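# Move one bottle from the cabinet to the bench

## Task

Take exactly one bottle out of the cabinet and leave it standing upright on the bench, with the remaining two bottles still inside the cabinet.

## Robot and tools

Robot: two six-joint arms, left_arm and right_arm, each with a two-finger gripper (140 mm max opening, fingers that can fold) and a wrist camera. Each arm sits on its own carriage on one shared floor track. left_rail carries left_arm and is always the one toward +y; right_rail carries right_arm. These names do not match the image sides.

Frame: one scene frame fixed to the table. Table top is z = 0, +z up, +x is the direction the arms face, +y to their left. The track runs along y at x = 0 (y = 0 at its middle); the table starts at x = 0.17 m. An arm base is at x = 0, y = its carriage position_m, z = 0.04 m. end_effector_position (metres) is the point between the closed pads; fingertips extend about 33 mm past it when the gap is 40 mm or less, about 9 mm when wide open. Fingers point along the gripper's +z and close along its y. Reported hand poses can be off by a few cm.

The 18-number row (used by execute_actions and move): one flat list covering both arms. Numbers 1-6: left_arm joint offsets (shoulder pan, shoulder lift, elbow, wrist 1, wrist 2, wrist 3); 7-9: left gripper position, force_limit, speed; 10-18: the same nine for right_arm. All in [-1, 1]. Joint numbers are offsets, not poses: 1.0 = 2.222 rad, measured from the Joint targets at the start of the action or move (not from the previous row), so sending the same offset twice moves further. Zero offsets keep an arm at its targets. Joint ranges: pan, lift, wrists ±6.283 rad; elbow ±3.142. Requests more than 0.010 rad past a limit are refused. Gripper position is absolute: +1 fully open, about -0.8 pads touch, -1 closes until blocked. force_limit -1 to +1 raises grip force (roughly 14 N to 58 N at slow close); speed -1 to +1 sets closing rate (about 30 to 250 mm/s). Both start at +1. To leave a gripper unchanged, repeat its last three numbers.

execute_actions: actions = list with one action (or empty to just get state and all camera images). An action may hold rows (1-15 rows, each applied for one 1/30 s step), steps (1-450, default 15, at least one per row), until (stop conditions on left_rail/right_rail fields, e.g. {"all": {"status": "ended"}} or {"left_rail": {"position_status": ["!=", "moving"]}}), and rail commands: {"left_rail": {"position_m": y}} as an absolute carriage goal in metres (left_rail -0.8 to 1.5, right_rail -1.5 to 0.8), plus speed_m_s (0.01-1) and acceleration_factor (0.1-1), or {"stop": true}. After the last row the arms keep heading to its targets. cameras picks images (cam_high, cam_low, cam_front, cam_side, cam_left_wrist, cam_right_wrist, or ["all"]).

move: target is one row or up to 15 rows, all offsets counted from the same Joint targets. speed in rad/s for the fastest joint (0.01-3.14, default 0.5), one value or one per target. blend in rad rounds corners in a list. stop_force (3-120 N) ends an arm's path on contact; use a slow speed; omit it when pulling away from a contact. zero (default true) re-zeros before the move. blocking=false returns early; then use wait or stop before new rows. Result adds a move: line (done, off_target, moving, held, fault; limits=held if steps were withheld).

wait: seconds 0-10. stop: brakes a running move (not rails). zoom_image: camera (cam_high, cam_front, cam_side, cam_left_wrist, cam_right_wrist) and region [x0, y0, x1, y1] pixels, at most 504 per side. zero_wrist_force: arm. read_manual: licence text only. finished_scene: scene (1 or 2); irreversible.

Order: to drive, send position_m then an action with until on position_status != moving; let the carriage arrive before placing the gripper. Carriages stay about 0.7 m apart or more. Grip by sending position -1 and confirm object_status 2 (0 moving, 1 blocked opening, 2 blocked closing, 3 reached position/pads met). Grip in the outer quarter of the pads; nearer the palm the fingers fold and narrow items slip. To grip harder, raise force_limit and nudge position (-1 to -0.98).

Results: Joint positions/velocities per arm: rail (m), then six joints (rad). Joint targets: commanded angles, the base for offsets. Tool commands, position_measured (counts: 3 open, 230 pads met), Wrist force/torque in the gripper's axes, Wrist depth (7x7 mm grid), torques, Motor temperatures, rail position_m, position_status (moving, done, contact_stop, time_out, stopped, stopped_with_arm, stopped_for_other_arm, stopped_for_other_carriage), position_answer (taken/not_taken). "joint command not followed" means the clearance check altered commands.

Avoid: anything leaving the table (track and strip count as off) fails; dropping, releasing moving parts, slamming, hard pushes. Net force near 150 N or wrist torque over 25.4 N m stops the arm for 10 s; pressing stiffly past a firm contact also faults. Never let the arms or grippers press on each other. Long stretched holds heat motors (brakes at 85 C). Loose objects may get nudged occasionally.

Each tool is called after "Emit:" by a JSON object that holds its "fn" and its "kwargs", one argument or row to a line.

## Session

Emit:
{"fn": "execute_actions", "kwargs": {
  "actions": []
}}

Scene clock: 0.00 s.
left_arm: end_effector_position=(+0.3456, +1.0201, +0.5800) position_measured=3 object_status=3 end_effector_quat_wxyz=(+0.000, +0.000, +1.000, +0.000) | right_arm: end_effector_position=(+0.3456, -1.0778, +0.5800) position_measured=3 object_status=3 end_effector_quat_wxyz=(+0.000, +0.000, +1.000, +0.000)
Joint positions: left_arm=[0.993 -0.316 -1.725 0.971 -0.816 -1.571 -0.316] | right_arm=[-1.105 -0.316 -1.725 0.971 -0.816 -1.571 -0.316]
Joint velocities: within noise
Joint torques (N m): no reading
Motor temperatures (°C): left_arm=[34 27 30 40 34 33] | right_arm=[29 33 36 36 36 38]
Wrist force (N): no reading
Wrist torque (N m): no reading
Wrist force, peak (N): no reading
Wrist depth (mm): cam_left_wrist=[- 650 - - 644 685 687 / - - - 707 - 717 725 / 731 - 745 - 719 743 797 / 760 119 773 - - 133 94 / - 110 845 827 864 - 97 / - - 827 879 925 2083 - / - 2035 2116 2083 2133 2168 -] | cam_right_wrist=[670 654 646 638 636 642 644 / 693 677 679 659 686 670 660 / 716 714 712 714 710 706 706 / 745 124 760 728 747 141 111 / - 111 792 811 794 - 101 / - 103 835 851 832 851 - / - 1759 1820 1783 1771 1759 -]
Joint targets: left_arm=[0.993 -0.316 -1.725 0.971 -0.816 -1.571 -0.316] | right_arm=[-1.105 -0.316 -1.725 0.971 -0.816 -1.571 -0.316]
Tool commands: left_gripper/position=+1.0 left_gripper/force_limit=+1.0 left_gripper/speed=+1.0 right_gripper/position=+1.0 right_gripper/force_limit=+1.0 right_gripper/speed=+1.0
left_rail: position_m=0.993 position_status=done
right_rail: position_m=-1.105 position_status=done
camera_calibration:
cam_left_wrist: T_world_to_cam=[[0.0258392, 0.998292, 0.0524007, -1.04807], [0.922028, -0.0440535, 0.384608, -0.498871], [0.38626, 0.0383769, -0.921591, 0.501455], [0, 0, 0, 1]] pos_world=[0.293362, 1.00506, 0.708926]
cam_right_wrist: T_world_to_cam=[[0.0191305, 0.999584, -0.0215825, 1.0934], [0.942729, -0.0108442, 0.333384, -0.530047], [0.333011, -0.0267243, -0.942544, 0.53928], [0, 0, 0, 1]] pos_world=[0.299187, -1.08428, 0.708603]

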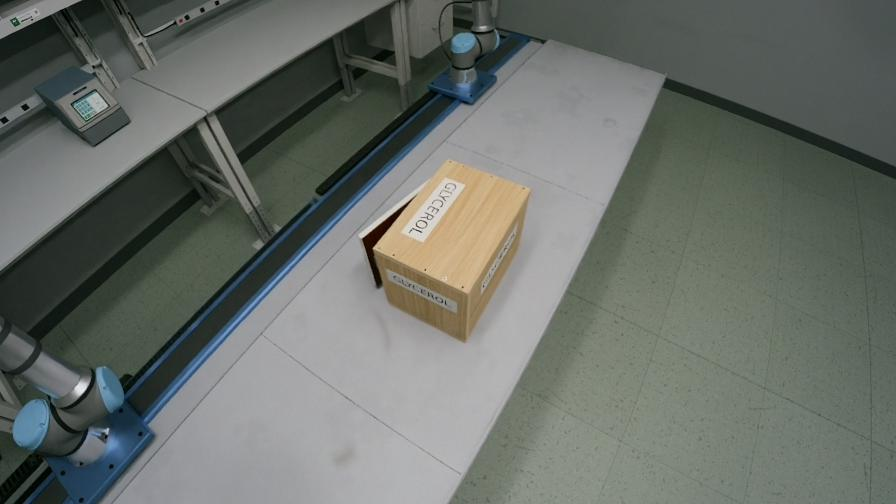

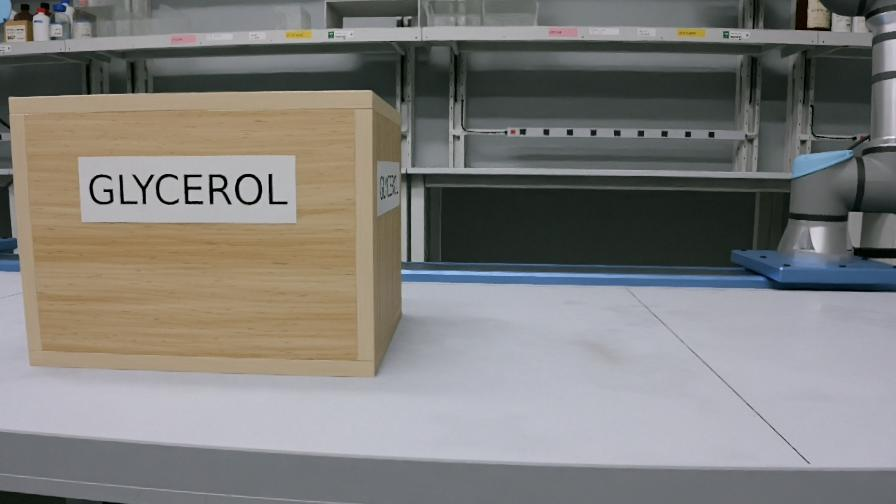

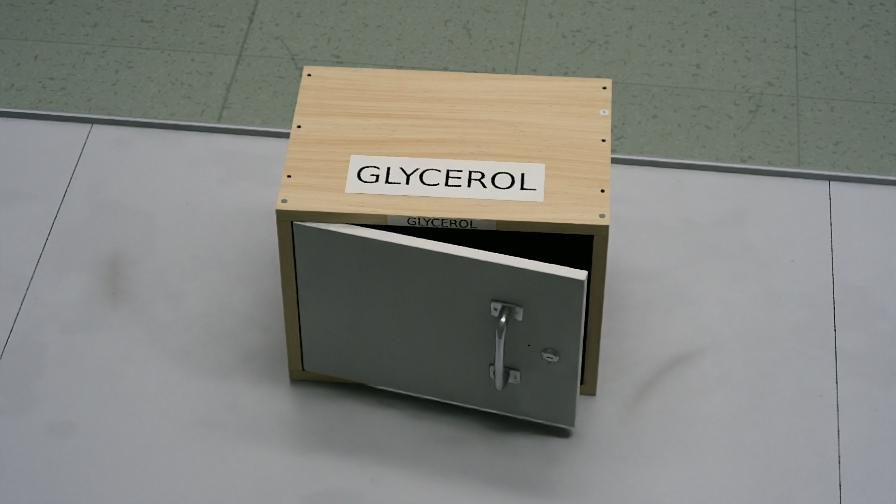

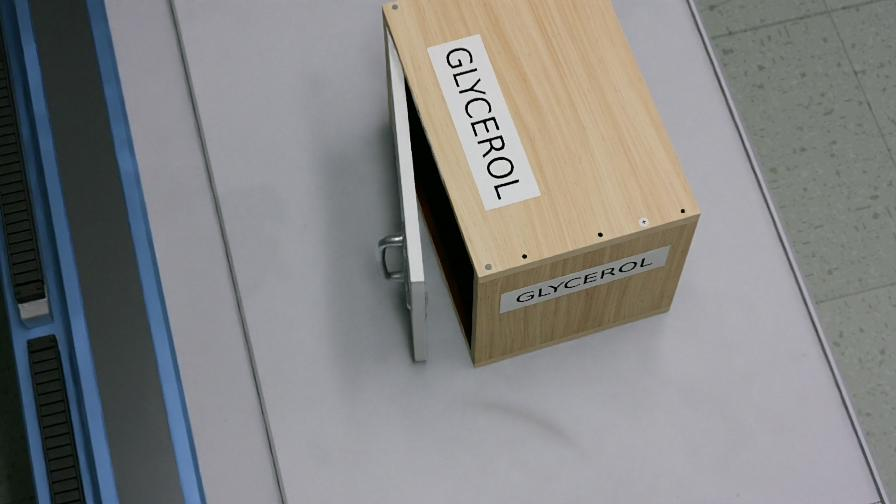

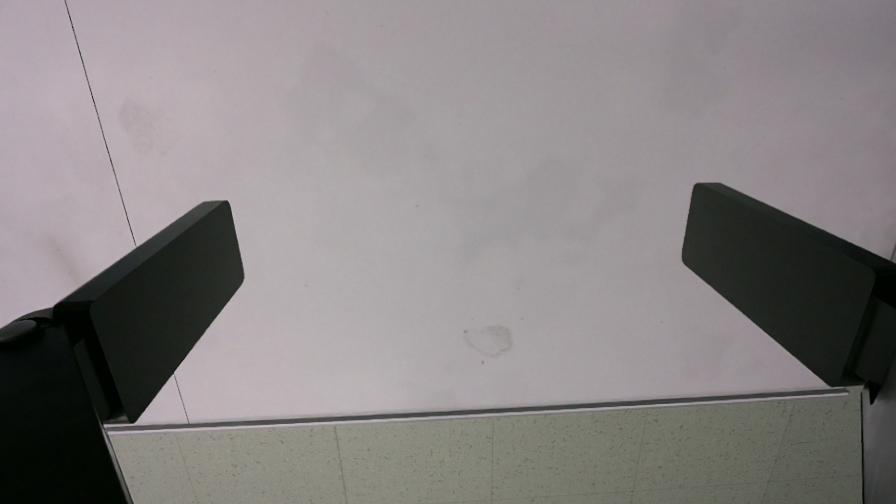

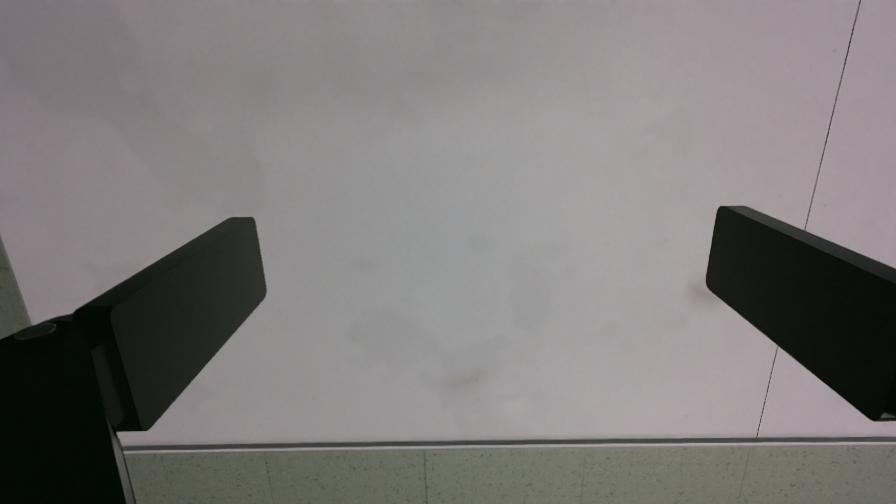

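Emit:
{"fn": "execute_actions", "kwargs": {
  "actions": [],
  "cameras": ["cam_front", "cam_side", "cam_low", "cam_high"]
}}

Scene clock: 36.27 s.
left_arm: end_effector_position=(+0.3456, +1.0201, +0.5800) position_measured=3 object_status=3 end_effector_quat_wxyz=(+0.000, +0.000, +1.000, +0.000) | right_arm: end_effector_position=(+0.3456, -1.0778, +0.5800) position_measured=3 object_status=3 end_effector_quat_wxyz=(+0.000, +0.000, +1.000, +0.000)
Joint positions: left_arm=[0.993 -0.316 -1.725 0.971 -0.816 -1.571 -0.316] | right_arm=[-1.105 -0.316 -1.725 0.971 -0.816 -1.571 -0.316]
Joint velocities: within noise
Joint torques (N m): left_arm=[0.13 -13.66 -17.73 -2.77 -0.04 -0.01] | right_arm=[-1.04 -12.22 -17.32 -2.96 -0.02 -0.11]
Motor temperatures (°C): left_arm=[34 27 30 40 34 33] | right_arm=[29 33 36 36 36 38]
Wrist force (N): left_arm=[-0.1 0.2 0.2] | right_arm=[0.2 0.2 0.1]
Wrist torque (N m): left_arm=[0.03 0.02 0.00] | right_arm=[0.03 -0.05 0.00]
Wrist force, peak (N): left_arm=[0.1 0.1 0.9] | right_arm=[0.3 0.5 0.0]
Wrist depth (mm): cam_left_wrist=[- - 652 658 - 671 668 / - - - - 731 717 - / 713 - - - 735 143 - / 745 119 - - 778 133 92 / - 110 - - - - 97 / - - 900 938 1945 2280 - / - 2035 2035 2151 2116 2186 -] | cam_right_wrist=[650 - 647 632 642 636 649 / 676 679 676 674 672 667 674 / 718 716 710 705 718 699 706 / 753 124 753 747 749 141 111 / - 111 794 789 789 785 101 / - 835 809 802 862 822 - / - 1820 1795 1820 1795 1771 -]
Joint targets: left_arm=[0.993 -0.316 -1.725 0.971 -0.816 -1.571 -0.316] | right_arm=[-1.105 -0.316 -1.725 0.971 -0.816 -1.571 -0.316]
Tool commands: left_gripper/position=+1.0 left_gripper/force_limit=+1.0 left_gripper/speed=+1.0 right_gripper/position=+1.0 right_gripper/force_limit=+1.0 right_gripper/speed=+1.0
left_rail: position_m=0.993 position_status=done
right_rail: position_m=-1.105 position_status=done
Images, in order (width x height): cam_high 896x504, cam_low 896x504, cam_front 896x504, cam_side 896x504.

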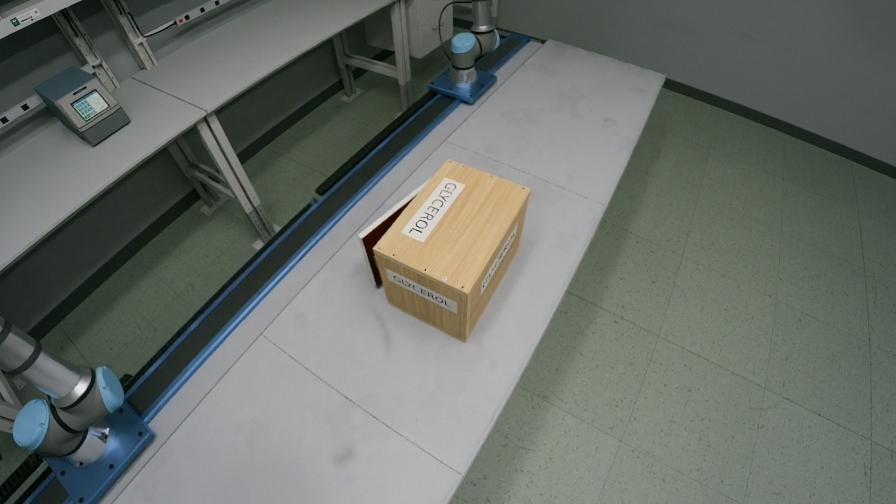

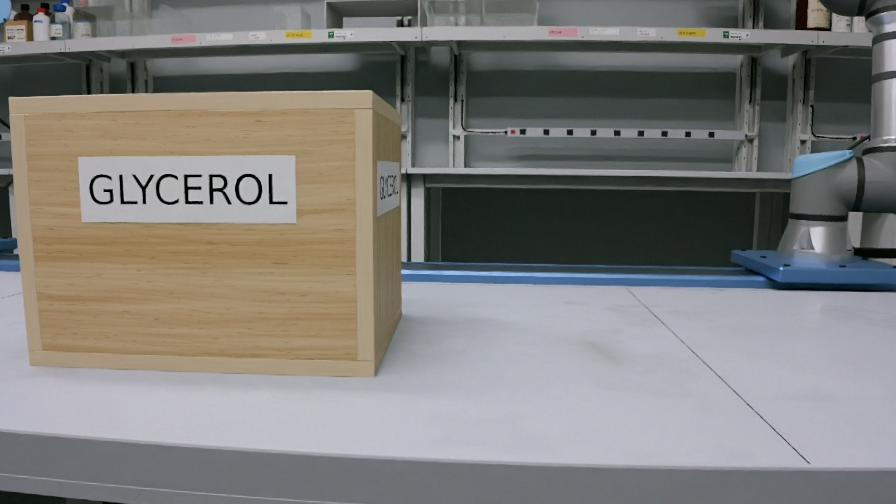

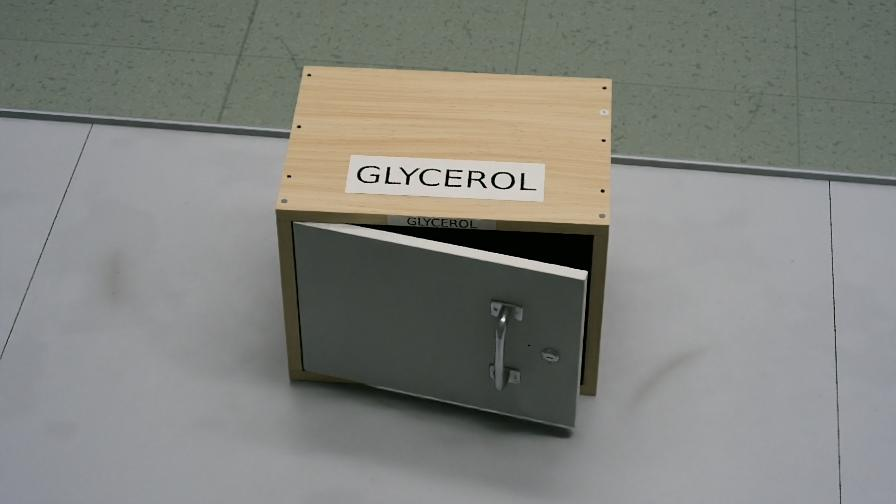

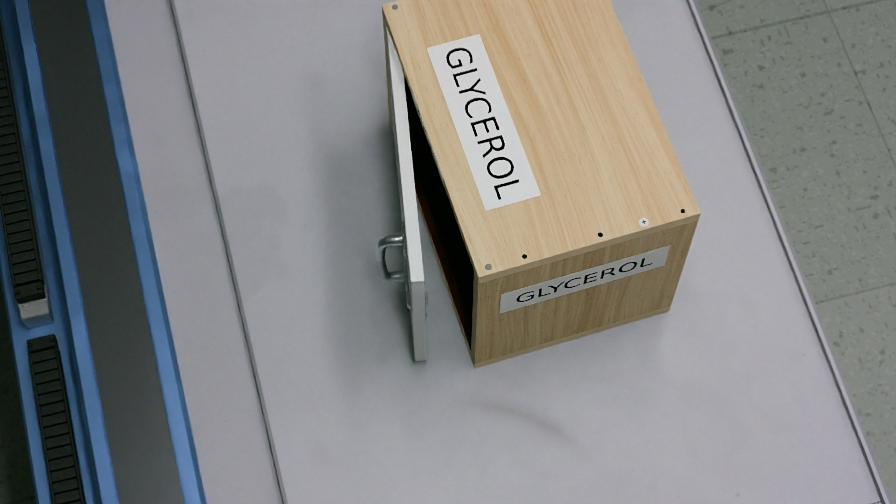

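Emit:
{"fn": "zoom_image", "kwargs": {
  "camera": "cam_front",
  "region": [470, 190, 650, 450]
}}

Emit:
{"fn": "zoom_image", "kwargs": {
  "camera": "cam_side",
  "region": [360, 190, 520, 390]
}}

Emit:
{"fn": "zoom_image", "kwargs": {
  "camera": "cam_front",
  "region": [260, 190, 420, 400]
}}

Scaled by 1.938.

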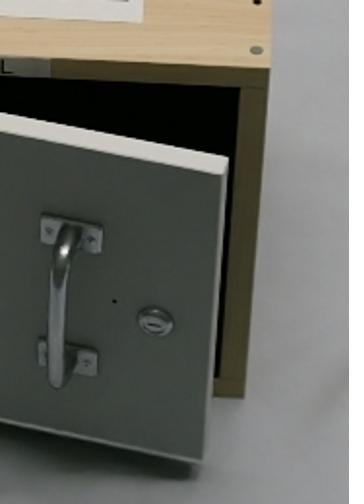

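Scaled by 2.520.

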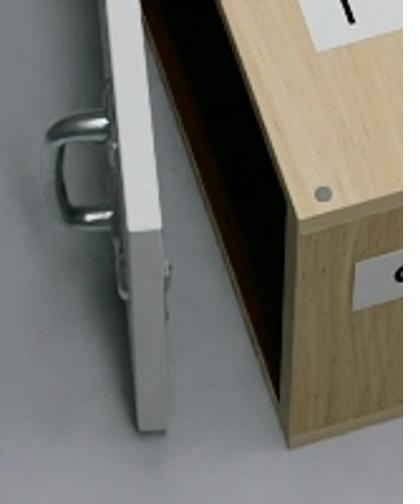

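Scaled by 2.400.

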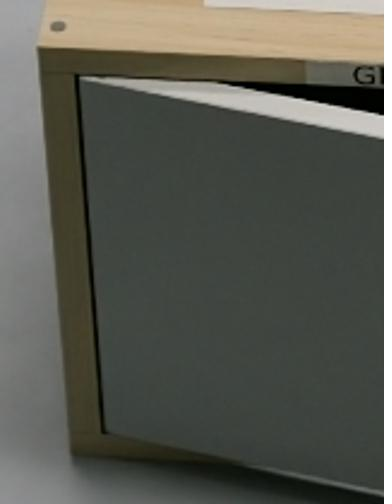

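Emit:
{"fn": "move", "kwargs": {
  "target": [0,0,0,0,0,0,1,1,1,-0.57786,-0.07876,-0.95455,-0.98290,0.14446,0.11971,-1,0,-0.2],
  "speed": 1.0
}}

Scene clock: 227.27 s.
left_arm: end_effector_position=(+0.3456, +1.0201, +0.5800) position_measured=3 object_status=3 end_effector_quat_wxyz=(+0.000, +0.000, +1.000, +0.000) | right_arm: end_effector_position=(+0.2557, -0.2738, +0.6116) position_measured=233 object_status=3 end_effector_quat_wxyz=(-0.453, +0.518, +0.350, +0.636)
Joint positions: left_arm=[0.993 -0.316 -1.725 0.971 -0.816 -1.571 -0.316] | right_arm=[-1.105 -1.6 -1.9 -1.15 -3 -1.25 -0.05]
Joint torques (N m): left_arm=[0.28 -12.25 -17.82 -2.8 0.06 0.27] | right_arm=[-5.86 27.3 10.29 1.28 1.18 2.64]
Wrist force (N): left_arm=[-0.1 -0.1 0.4] | right_arm=[1.1 0.5 2.5]
Wrist torque (N m): left_arm=[-0.01 0.00 0.00] | right_arm=[0.03 -0.19 -0.09]
Wrist force, peak (N): left_arm=[0.1 0.2 0.9] | right_arm=[-4.7 2.9 2.1]
Wrist depth (mm): cam_left_wrist=[- 652 - 689 - - - / - - 687 - 700 725 719 / - 725 - 814 758 749 - / - 119 - - - 133 92 / - 128 - - 879 853 97 / - - - - - 1903 - / - - 2019 2116 2083 2242 -] | cam_right_wrist=[- 3013 - 3640 3495 - 4443 / 2818 2880 1317 3196 4297 4160 - / 2496 1181 3013 3542 3971 - - / - 1409 2648 109 4032 - - / 2340 - 77 79 83 76 3744 / 2016 - - - - 73 3084 / - - - - - - -]
Joint targets: left_arm=[0.993 -0.316 -1.725 0.971 -0.816 -1.571 -0.316] | right_arm=[-1.105 -1.600 -1.900 -1.150 -3.000 -1.250 -0.050]
left_rail: position_m=0.993 position_status=done
right_rail: position_m=-1.105 position_status=done
move: done

Emit:
{"fn": "move", "kwargs": {
  "target": [0,0,0,0,0,0,1,1,1,-0.036812,-0.087958,-0.243319,0.226333,0.041315,0.022502,-1,0,-0.2],
  "speed": 0.6,
  "cameras": ["cam_front", "cam_side"]
}}

Scene clock: 233.70 s.
left_arm: end_effector_position=(+0.3456, +1.0201, +0.5800) position_measured=3 object_status=3 end_effector_quat_wxyz=(+0.000, +0.000, +1.000, +0.000) | right_arm: end_effector_position=(+0.3463, -0.3273, +0.2347) position_measured=233 object_status=3 end_effector_quat_wxyz=(-0.353, +0.612, +0.354, +0.612)
Joint positions: left_arm=[0.993 -0.316 -1.725 0.971 -0.816 -1.571 -0.316] | right_arm=[-1.105 -1.682 -2.096 -1.691 -2.497 -1.158 0]
Joint torques (N m): left_arm=[0.34 -13.31 -17.22 -2.82 0.26 0.29] | right_arm=[-6.6 30.73 6.49 4.67 1.56 2.59]
Wrist force (N): left_arm=[0.1 0.1 0.5] | right_arm=[0.3 0.3 2.1]
Wrist torque (N m): left_arm=[0.03 -0.03 -0.01] | right_arm=[0.01 0.01 -0.09]
Wrist force, peak (N): left_arm=[0.4 0.1 0.8] | right_arm=[3.8 -0.1 2.9]
Wrist depth (mm): cam_left_wrist=[633 631 652 - 670 - - / - 685 - - - - - / - 749 739 - 747 - - / - 119 - 760 785 133 92 / - 109 - 845 894 851 97 / - - 903 915 922 2223 - / - 1974 2099 2116 1959 2083 -] | cam_right_wrist=[1101 - - 341 260 312 - / 1079 3404 430 377 265 316 371 / 1057 1489 341 284 278 330 417 / 868 871 367 118 288 366 2849 / 650 615 77 79 83 80 570 / 519 - - - - 73 462 / - - - - - - -]
Joint targets: left_arm=[0.993 -0.316 -1.725 0.971 -0.816 -1.571 -0.316] | right_arm=[-1.105 -1.682 -2.096 -1.691 -2.497 -1.158 0.000]
left_rail: position_m=0.993 position_status=done
right_rail: position_m=-1.105 position_status=done
move: done
Images, in order (width x height): cam_front 896x504, cam_side 896x504.

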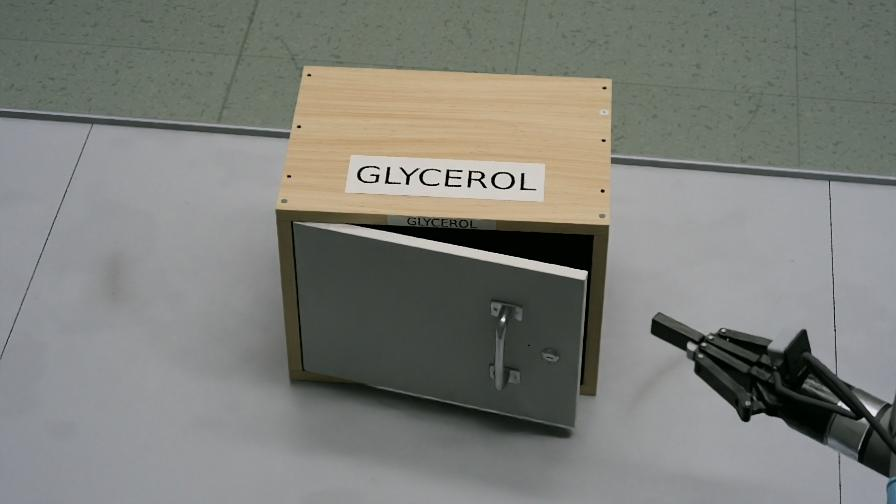

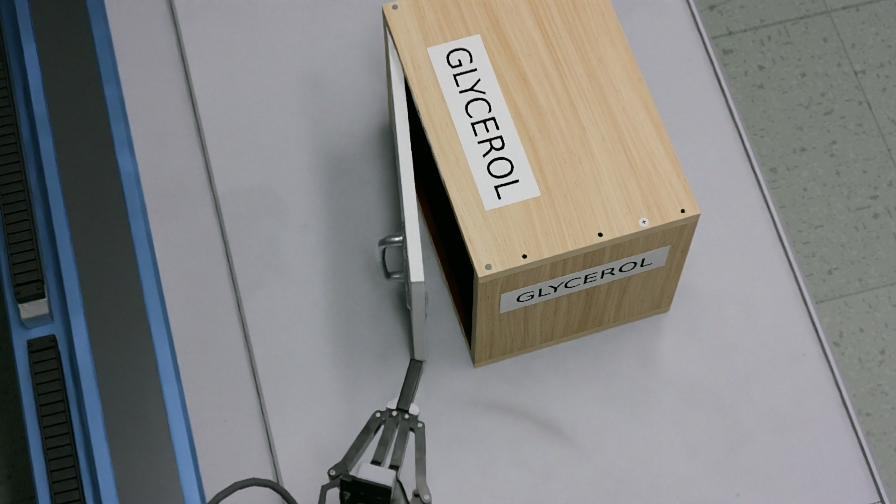

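Emit:
{"fn": "move", "kwargs": {
  "target": [
    [0,0,0,0,0,0,1,1,1,-0.033744,-0.110641,0.195411,-0.084770,-0.033744,0,-1,0,-0.2],
    [0,0,0,0,0,0,1,1,1,0.015443,-0.100411,0.176637,-0.076226,0.015443,0,-1,0,-0.2],
    [0,0,0,0,0,0,1,1,1,0.054977,-0.103731,0.182721,-0.078990,0.054977,0,-1,0,-0.2],
    [0,0,0,0,0,0,1,1,1,0.089552,-0.122020,0.216420,-0.094400,0.089552,0,-1,0,-0.2],
    [0,0,0,0,0,0,1,1,1,0.117527,-0.154498,0.277199,-0.122701,0.117527,0,-1,0,-0.2]
  ],
  "speed": [0.28, 0.1, 0.1, 0.1, 0.13],
  "blend": [0.01, 0.02, 0.02, 0.02, 0],
  "stop_force": 20,
  "cameras": ["cam_front", "cam_side"]
}}

Scene clock: 270.67 s.
left_arm: end_effector_position=(+0.3456, +1.0201, +0.5800) position_measured=3 object_status=3 end_effector_quat_wxyz=(+0.000, +0.000, +1.000, +0.000) | right_arm: end_effector_position=(+0.1842, -0.1339, +0.2345) position_measured=233 object_status=3 end_effector_quat_wxyz=(-0.353, +0.612, +0.354, +0.612)
Joint positions: left_arm=[0.993 -0.316 -1.725 0.971 -0.816 -1.571 -0.316] | right_arm=[-1.105 -1.421 -2.439 -1.075 -2.77 -0.897 0]
Joint torques (N m): left_arm=[1.18 -12.14 -17.57 -2.81 0.06 0.46] | right_arm=[8.8 45.35 35.39 0.26 0.8 2.66]
Wrist force (N): left_arm=[-0.2 0.0 0.4] | right_arm=[-0.1 2.6 2.3]
Wrist torque (N m): left_arm=[0.00 0.04 -0.01] | right_arm=[-0.01 0.00 -0.07]
Wrist force, peak (N): left_arm=[0.1 0.0 1.0] | right_arm=[1.5 3.9 1.5]
Wrist depth (mm): cam_left_wrist=[- - 656 689 - - - / - - 703 756 713 - 731 / 723 - - - 741 731 767 / 762 129 - - - 133 94 / - 110 - 870 837 864 97 / - - - - - 2116 - / - 1931 2083 2151 2133 2204 -] | cam_right_wrist=[2361 - 2880 4766 3449 331 272 / 1040 1208 - 168 500 579 498 / 985 1088 - 152 527 607 511 / 862 933 - 118 543 620 527 / 600 627 77 79 83 80 509 / 480 - - - - 73 332 / - - - - - - -]
Joint targets: left_arm=[0.993 -0.316 -1.725 0.971 -0.816 -1.571 -0.316] | right_arm=[-1.105 -1.421 -2.439 -1.075 -2.770 -0.897 0.000]
left_rail: position_m=0.993 position_status=done
right_rail: position_m=-1.105 position_status=done
move: done
Images, in order (width x height): cam_front 896x504, cam_side 896x504.

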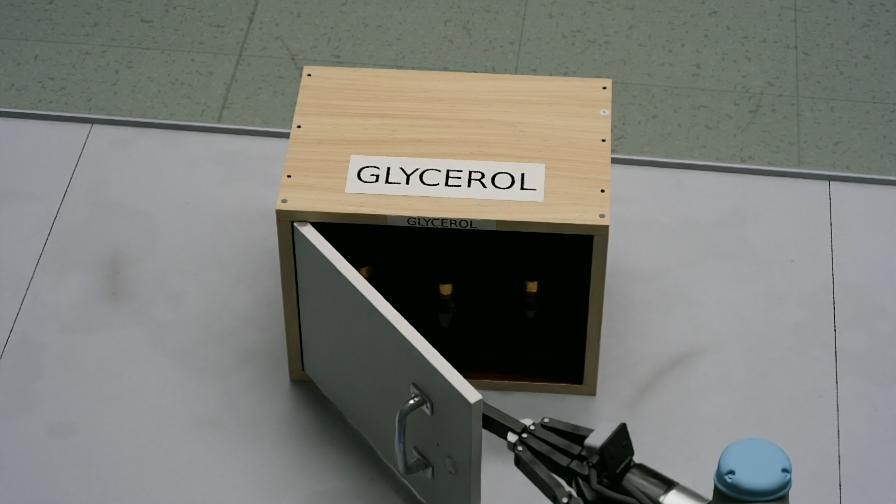

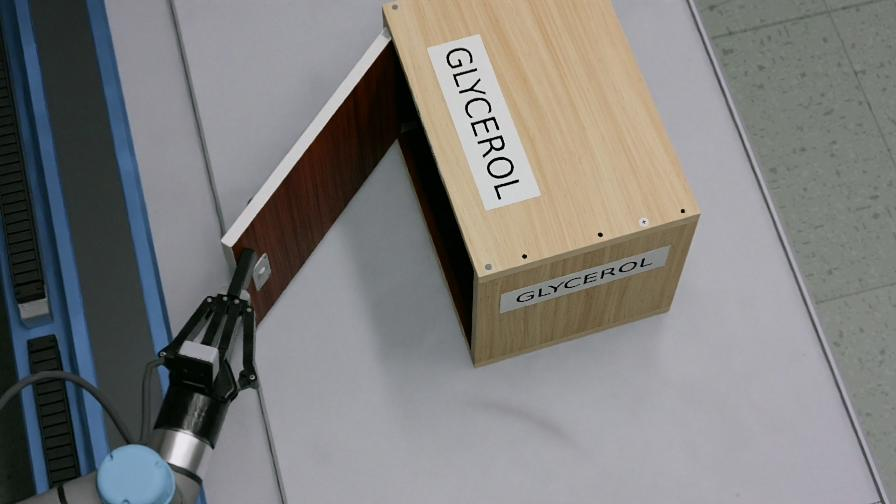

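Emit:
{"fn": "zoom_image", "kwargs": {
  "camera": "cam_front",
  "region": [420, 240, 580, 340]
}}

Scaled by 3.150.

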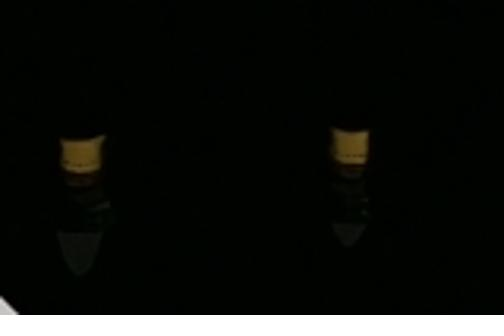

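Emit:
{"fn": "move", "kwargs": {
  "target": [0,0,0,0,0,0,1,1,1,0.000054,0.042330,-0.173878,0.131548,0.373455,0,-1,0,-0.2],
  "speed": 0.6
}}

Emit:
{"fn": "execute_actions", "kwargs": {
  "actions": [
    {"right_rail": {"position_m": -0.87, "speed_m_s": 0.5, "acceleration_factor": 0.5}, "rows": [[0,0,0,0,0,0,1,1,1,0,0,0,0,0,0,-0.37,0,-0.3]], "steps": 120, "until": {"right_rail": {"position_status": ["!=", "moving"]}}}
  ],
  "cameras": ["cam_front", "cam_side", "cam_right_wrist"]
}}

Scene clock: 333.80 s.
left_arm: end_effector_position=(+0.3456, +1.0201, +0.5800) position_measured=3 object_status=3 end_effector_quat_wxyz=(+0.000, +0.000, +1.000, +0.000) | right_arm: end_effector_position=(+0.3449, -0.4190, +0.1647) position_measured=233 object_status=3 end_effector_quat_wxyz=(-0.077, +0.703, +0.077, +0.703)
Joint positions: left_arm=[0.993 -0.316 -1.725 0.971 -0.816 -1.571 -0.316] | right_arm=[-1.105 -1.421 -2.345 -1.461 -2.478 -0.067 0]
Joint torques (N m): left_arm=[0.75 -10.99 -18.36 -2.77 0.11 0.7] | right_arm=[5.97 64.03 4.28 2.29 1.54 2.51]
Wrist force (N): left_arm=[0.1 0.0 0.7] | right_arm=[0.9 0.8 2.0]
Wrist torque (N m): left_arm=[0.00 -0.02 0.00] | right_arm=[0.10 -0.12 -0.07]
Wrist force, peak (N): left_arm=[0.6 0.2 0.8] | right_arm=[1.0 3.3 2.5]
Wrist depth (mm): cam_left_wrist=[640 678 658 673 - - 707 / - - 711 - - - 703 / - 723 - 758 - 762 - / - 119 - - - 133 94 / - 127 837 867 873 - 97 / - 894 - 2035 870 2067 - / - 2035 2051 2116 2151 2186 -] | cam_right_wrist=[546 278 411 - - - - / 572 295 416 - - - - / 592 317 422 165 5139 6393 - / 413 321 428 116 623 672 621 / 402 394 77 79 83 80 431 / 360 - - - - 73 - / - - - - - - -]
Joint targets: left_arm=[0.993 -0.316 -1.725 0.971 -0.816 -1.571 -0.316] | right_arm=[-1.105 -1.421 -2.345 -1.462 -2.477 -0.067 0.000]
left_rail: position_m=0.993 position_status=done
right_rail: position_m=-1.105 position_status=done
move: done

Scene clock: 335.70 s.
left_arm: end_effector_position=(+0.3456, +1.0201, +0.5800) position_measured=3 object_status=3 end_effector_quat_wxyz=(+0.000, +0.000, +1.000, +0.000) | right_arm: end_effector_position=(+0.3449, -0.1841, +0.1647) position_measured=176 object_status=3 end_effector_quat_wxyz=(-0.076, +0.703, +0.077, +0.703)
Joint positions: left_arm=[0.993 -0.316 -1.725 0.971 -0.816 -1.571 -0.316] | right_arm=[-0.87 -1.421 -2.345 -1.462 -2.477 -0.067 0]
Joint torques (N m): left_arm=[0.92 -12.06 -18.6 -2.83 0.19 0.7] | right_arm=[4.83 63.05 9.94 0.72 0.26 2.31]
Wrist force (N): left_arm=[0.3 0.1 0.3] | right_arm=[1.0 0.5 1.7]
Wrist torque (N m): left_arm=[0.01 -0.06 0.00] | right_arm=[0.03 -0.14 -0.07]
Wrist force, peak (N): left_arm=[0.1 0.1 0.8] | right_arm=[0.8 1.1 2.1]
Wrist depth (mm): cam_left_wrist=[- - 665 - - 660 - / - 703 - 723 - 709 - / 729 - 719 741 - 729 737 / - 129 816 816 - 133 92 / - 128 879 821 848 840 97 / - 948 888 888 2543 2099 - / - 2019 2019 2168 2116 2133 -] | cam_right_wrist=[357 445 493 471 389 - - / 359 471 522 495 352 - - / 360 451 545 518 323 4519 3744 / 362 434 335 322 125 608 600 / 365 78 86 340 - 89 86 / - 70 - 316 - - 70 / - - - 280 - - -]
Joint targets: left_arm=[0.993 -0.316 -1.725 0.971 -0.816 -1.571 -0.316] | right_arm=[-0.870 -1.421 -2.345 -1.462 -2.477 -0.067 0.000]
left_rail: position_m=0.993 position_status=done
right_rail: position_m=-0.870 speed_m_s=0.50 position_status=done
camera_calibration:
cam_right_wrist: T_world_to_cam=[[0.236612, -0.97143, -0.0183768, -0.247303], [-0.327807, -0.062011, -0.942707, 0.25771], [0.914635, 0.22908, -0.333115, -0.0819135], [0, 0, 0, 1]] pos_world=[0.217915, -0.205492, 0.211114]
Images, in order (width x height): cam_front 896x504, cam_side 896x504, cam_right_wrist 896x504.

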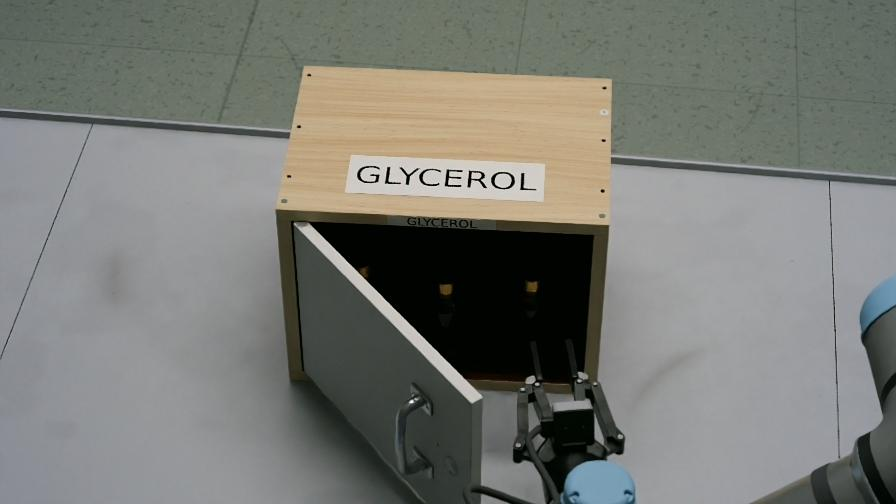

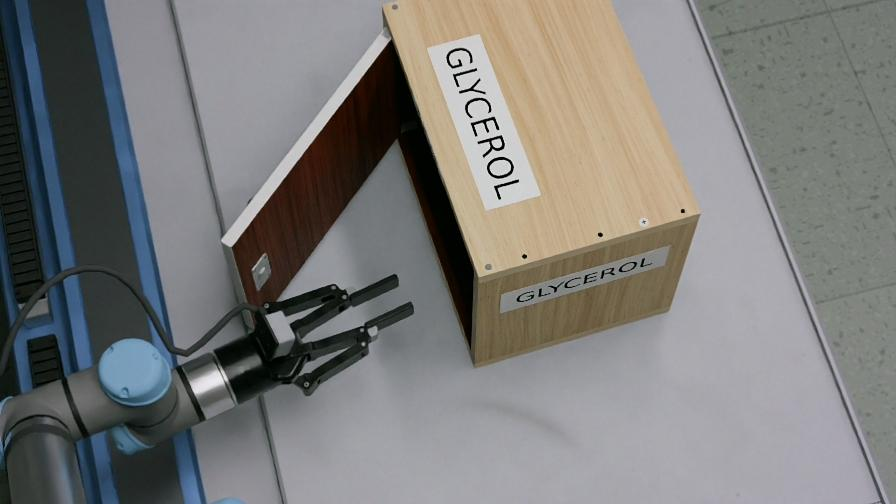

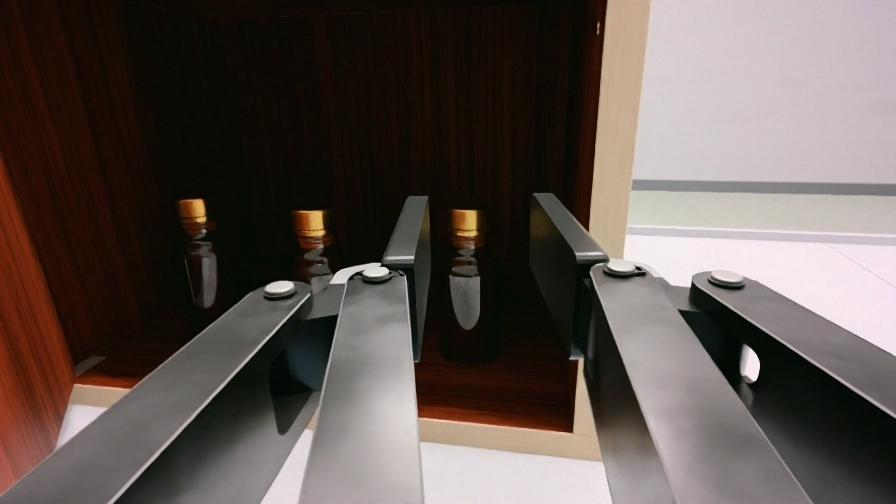

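Emit:
{"fn": "move", "kwargs": {
  "target": [0,0,0,0,0,0,1,1,1,-0.081438,-0.063659,0.070045,-0.006386,-0.081438,0,-0.37,0,-0.3],
  "speed": 0.15,
  "stop_force": 15,
  "cameras": ["cam_front", "cam_right_wrist"]
}}

Scene clock: 410.40 s.
left_arm: end_effector_position=(+0.3456, +1.0201, +0.5800) position_measured=3 object_status=3 end_effector_quat_wxyz=(+0.000, +0.000, +1.000, +0.000) | right_arm: end_effector_position=(+0.4569, -0.1583, +0.1242) position_measured=176 object_status=3 end_effector_quat_wxyz=(-0.076, +0.703, +0.077, +0.703)
Joint positions: left_arm=[0.993 -0.316 -1.725 0.971 -0.816 -1.571 -0.316] | right_arm=[-0.87 -1.601 -2.486 -1.306 -2.492 -0.248 0]
Joint torques (N m): left_arm=[1.69 -12.03 -18.73 -2.92 0.23 0.78] | right_arm=[-6.75 41.74 30.53 -1.29 -1.38 2.42]
Wrist force (N): left_arm=[-0.1 0.2 0.4] | right_arm=[0.6 -0.1 2.0]
Wrist torque (N m): left_arm=[0.06 0.01 0.00] | right_arm=[-0.09 -0.03 -0.11]
Wrist force, peak (N): left_arm=[0.3 -0.2 0.7] | right_arm=[0.4 0.1 2.8]
Wrist depth (mm): cam_left_wrist=[665 - 691 661 660 694 - / - 692 - 709 - - - / - - 787 787 - 749 771 / - 119 - - - 133 92 / - 110 - - 853 - 97 / - - - - 935 2168 - / - 2083 2099 2133 2151 2186 -] | cam_right_wrist=[336 398 386 368 352 143 102 / 336 419 404 387 367 140 109 / 304 403 426 397 383 137 114 / 256 272 228 203 125 122 451 / 307 82 86 207 126 89 86 / - 70 - 223 - - 70 / - - - 204 - - -]
Joint targets: left_arm=[0.993 -0.316 -1.725 0.971 -0.816 -1.571 -0.316] | right_arm=[-0.870 -1.601 -2.486 -1.306 -2.492 -0.248 0.000]
left_rail: position_m=0.993 position_status=done
right_rail: position_m=-0.870 speed_m_s=0.50 position_status=done
move: done
camera_calibration:
cam_right_wrist: T_world_to_cam=[[0.236603, -0.971432, -0.0183982, -0.24948], [-0.327899, -0.0620099, -0.942675, 0.257775], [0.914604, 0.229073, -0.333203, -0.203763], [0, 0, 0, 1]] pos_world=[0.329915, -0.179692, 0.170513]
Images, in order (width x height): cam_front 896x504, cam_right_wrist 896x504.

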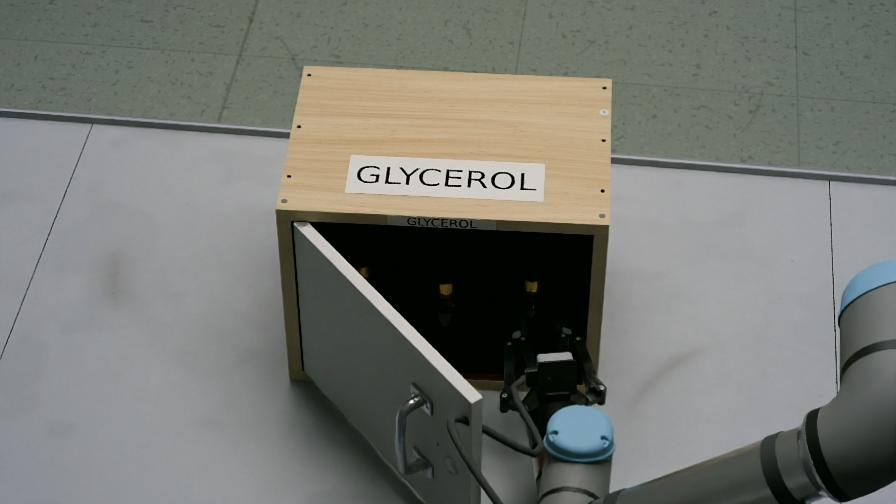

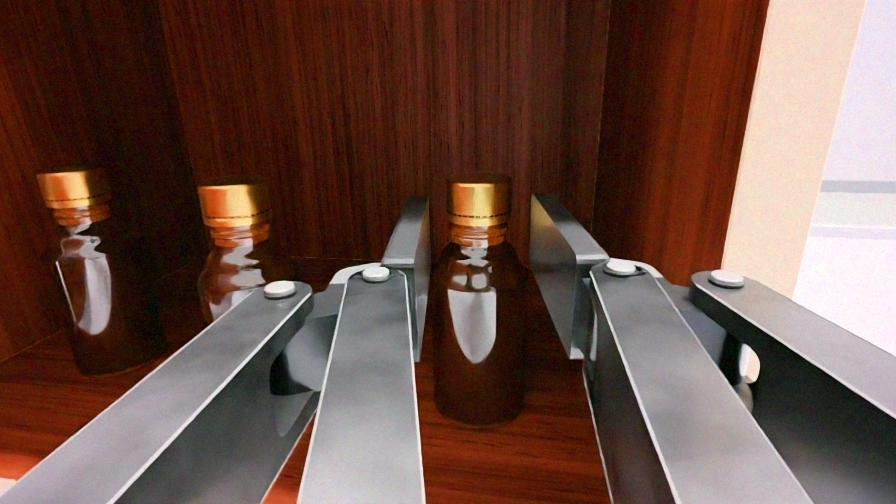

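Emit:
{"fn": "zoom_image", "kwargs": {
  "camera": "cam_right_wrist",
  "region": [400, 150, 560, 280]
}}

Scaled by 3.150.

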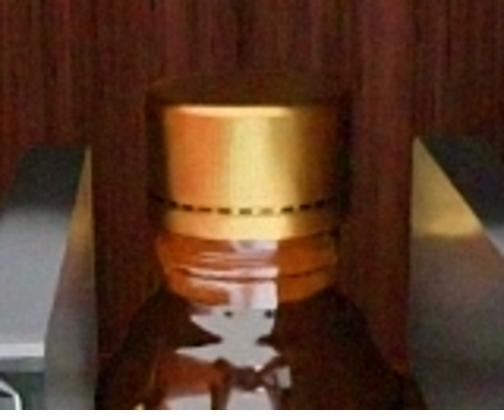

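Emit:
{"fn": "move", "kwargs": {
  "target": [
    [0,0,0,0,0,0,1,1,1,-0.033572,-0.020928,0.043484,-0.022556,-0.033572,0,-0.37,0,-0.3],
    [0,0,0,0,0,0,1,1,1,-0.033572,-0.020928,0.043484,-0.022556,-0.033572,0,-1,0,-1]
  ],
  "speed": 0.08,
  "cameras": ["cam_right_wrist"]
}}

Scene clock: 474.30 s.
left_arm: end_effector_position=(+0.3456, +1.0201, +0.5800) position_measured=3 object_status=3 end_effector_quat_wxyz=(+0.000, +0.000, +1.000, +0.000) | right_arm: end_effector_position=(+0.5070, -0.1485, +0.1241) position_measured=189 object_status=0 end_effector_quat_wxyz=(-0.076, +0.703, +0.077, +0.703)
Joint positions: left_arm=[0.993 -0.316 -1.725 0.971 -0.816 -1.571 -0.316] | right_arm=[-0.87 -1.676 -2.533 -1.209 -2.542 -0.323 0]
Joint torques (N m): left_arm=[-0.01 -12.26 -18.68 -2.94 0.18 0.95] | right_arm=[-7.5 44.47 30.35 -1.23 -1.56 2.32]
Wrist force (N): left_arm=[0.1 0.0 0.4] | right_arm=[0.8 1.1 1.9]
Wrist torque (N m): left_arm=[-0.01 -0.04 -0.01] | right_arm=[0.02 -0.10 -0.10]
Wrist force, peak (N): left_arm=[0.3 0.1 0.9] | right_arm=[1.0 0.4 2.6]
Wrist depth (mm): cam_left_wrist=[653 - 661 - 691 680 - / 682 647 687 - - 703 - / - - - - 743 - 783 / - 119 - 785 780 133 93 / - 109 - - 888 - 97 / - - - 951 925 1989 - / - 2004 2019 2067 2133 2133 -] | cam_right_wrist=[328 354 337 322 308 164 99 / 328 371 355 338 323 162 92 / 320 387 373 353 336 160 91 / 333 166 392 150 131 142 90 / 233 164 82 156 110 87 76 / - 67 76 159 - 73 69 / - - - 170 - - -]
Joint targets: left_arm=[0.993 -0.316 -1.725 0.971 -0.816 -1.571 -0.316] | right_arm=[-0.870 -1.676 -2.533 -1.209 -2.542 -0.323 0.000]
left_rail: position_m=0.993 position_status=done
right_rail: position_m=-0.870 speed_m_s=0.50 position_status=done
move: done
camera_calibration:
cam_right_wrist: T_world_to_cam=[[0.236603, -0.971432, -0.0183982, -0.251814], [-0.327899, -0.0620099, -0.942675, 0.27481], [0.914604, 0.229073, -0.333203, -0.25183], [0, 0, 0, 1]] pos_world=[0.380015, -0.169892, 0.170513]
Images, in order (width x height): cam_right_wrist 896x504.

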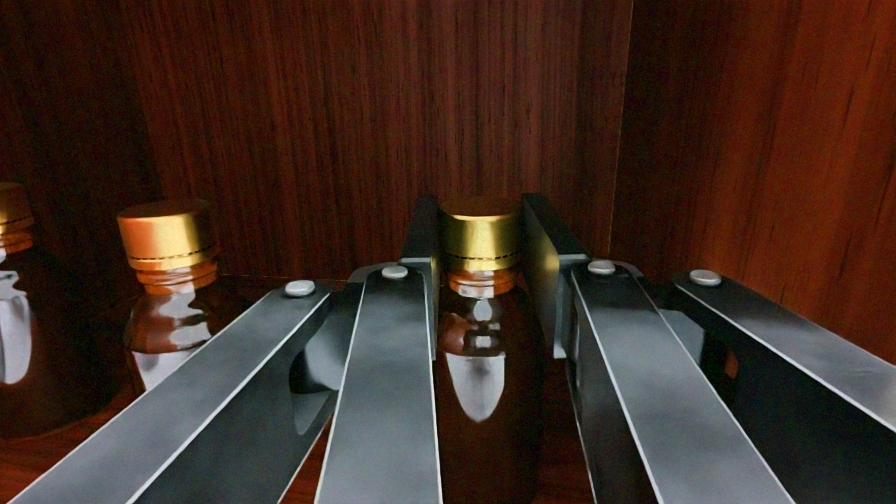

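Emit:
{"fn": "move", "kwargs": {
  "target": [
    [0,0,0,0,0,0,1,1,1,0,0.018522,0.003181,-0.021703,0,0,-1,0,-1],
    [0,0,0,0,0,0,1,1,1,0.053175,0.052567,-0.064450,0.011883,0.053175,0,-1,0,-1],
    [0,0,0,0,0,0,1,1,1,0.110572,0.076684,-0.112577,0.035893,0.110572,0,-1,0,-1]
  ],
  "speed": [0.08, 0.15, 0.15],
  "blend": [0.01, 0.05, 0],
  "cameras": ["cam_front", "cam_side"]
}}

Scene clock: 510.63 s.
left_arm: end_effector_position=(+0.3456, +1.0201, +0.5800) position_measured=3 object_status=3 end_effector_quat_wxyz=(+0.000, +0.000, +1.000, +0.000) | right_arm: end_effector_position=(+0.3510, -0.1829, +0.1547) position_measured=189 object_status=2 end_effector_quat_wxyz=(-0.076, +0.703, +0.077, +0.703)
Joint positions: left_arm=[0.993 -0.316 -1.725 0.971 -0.816 -1.571 -0.316] | right_arm=[-0.87 -1.431 -2.363 -1.459 -2.462 -0.077 0]
Joint torques (N m): left_arm=[1.21 -12.81 -20.06 -2.77 0.32 0.91] | right_arm=[6.22 65.62 5.54 2.17 1.59 2.29]
Wrist force (N): left_arm=[0.3 0.4 0.2] | right_arm=[-2.7 0.4 1.6]
Wrist torque (N m): left_arm=[0.08 -0.06 0.00] | right_arm=[0.04 0.03 -0.07]
Wrist force, peak (N): left_arm=[0.1 0.0 1.0] | right_arm=[-2.8 0.8 2.6]
Wrist depth (mm): cam_left_wrist=[- 650 668 636 - 671 687 / - - 691 - 717 - 719 / - 715 - - 764 - - / - 128 - - - 133 110 / - 140 - - - - 97 / - 848 - 2083 - 1850 - / - 2067 2083 2099 2083 2204 -] | cam_right_wrist=[344 466 488 466 404 - - / 358 469 514 491 366 - - / 360 450 533 512 236 6096 4032 / 362 412 327 150 131 577 575 / 352 401 82 156 110 87 387 / - 67 76 159 - 73 69 / - - - 170 - - -]
Joint targets: left_arm=[0.993 -0.316 -1.725 0.971 -0.816 -1.571 -0.316] | right_arm=[-0.870 -1.430 -2.362 -1.459 -2.462 -0.077 0.000]
left_rail: position_m=0.993 position_status=done
right_rail: position_m=-0.870 speed_m_s=0.50 position_status=done
move: done
Images, in order (width x height): cam_front 896x504, cam_side 896x504.

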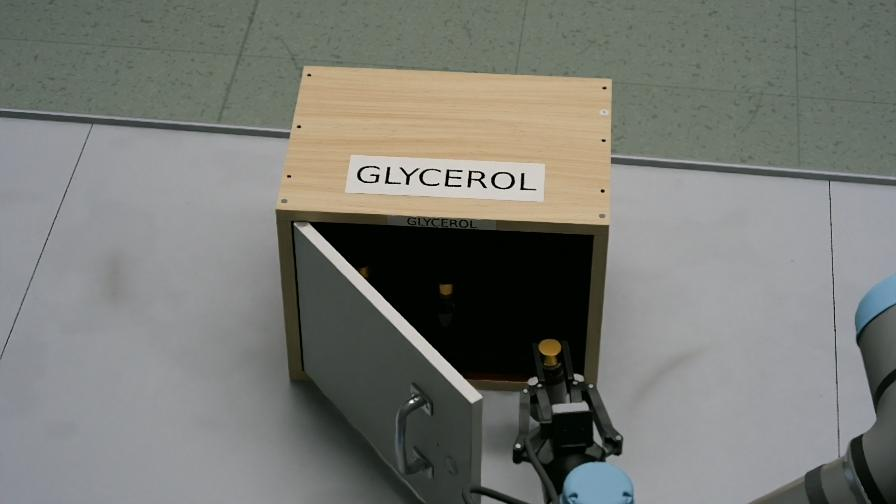

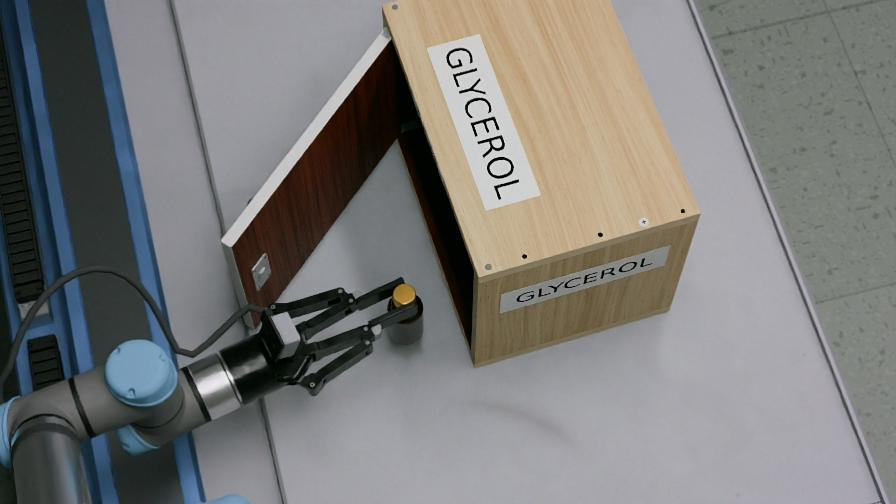

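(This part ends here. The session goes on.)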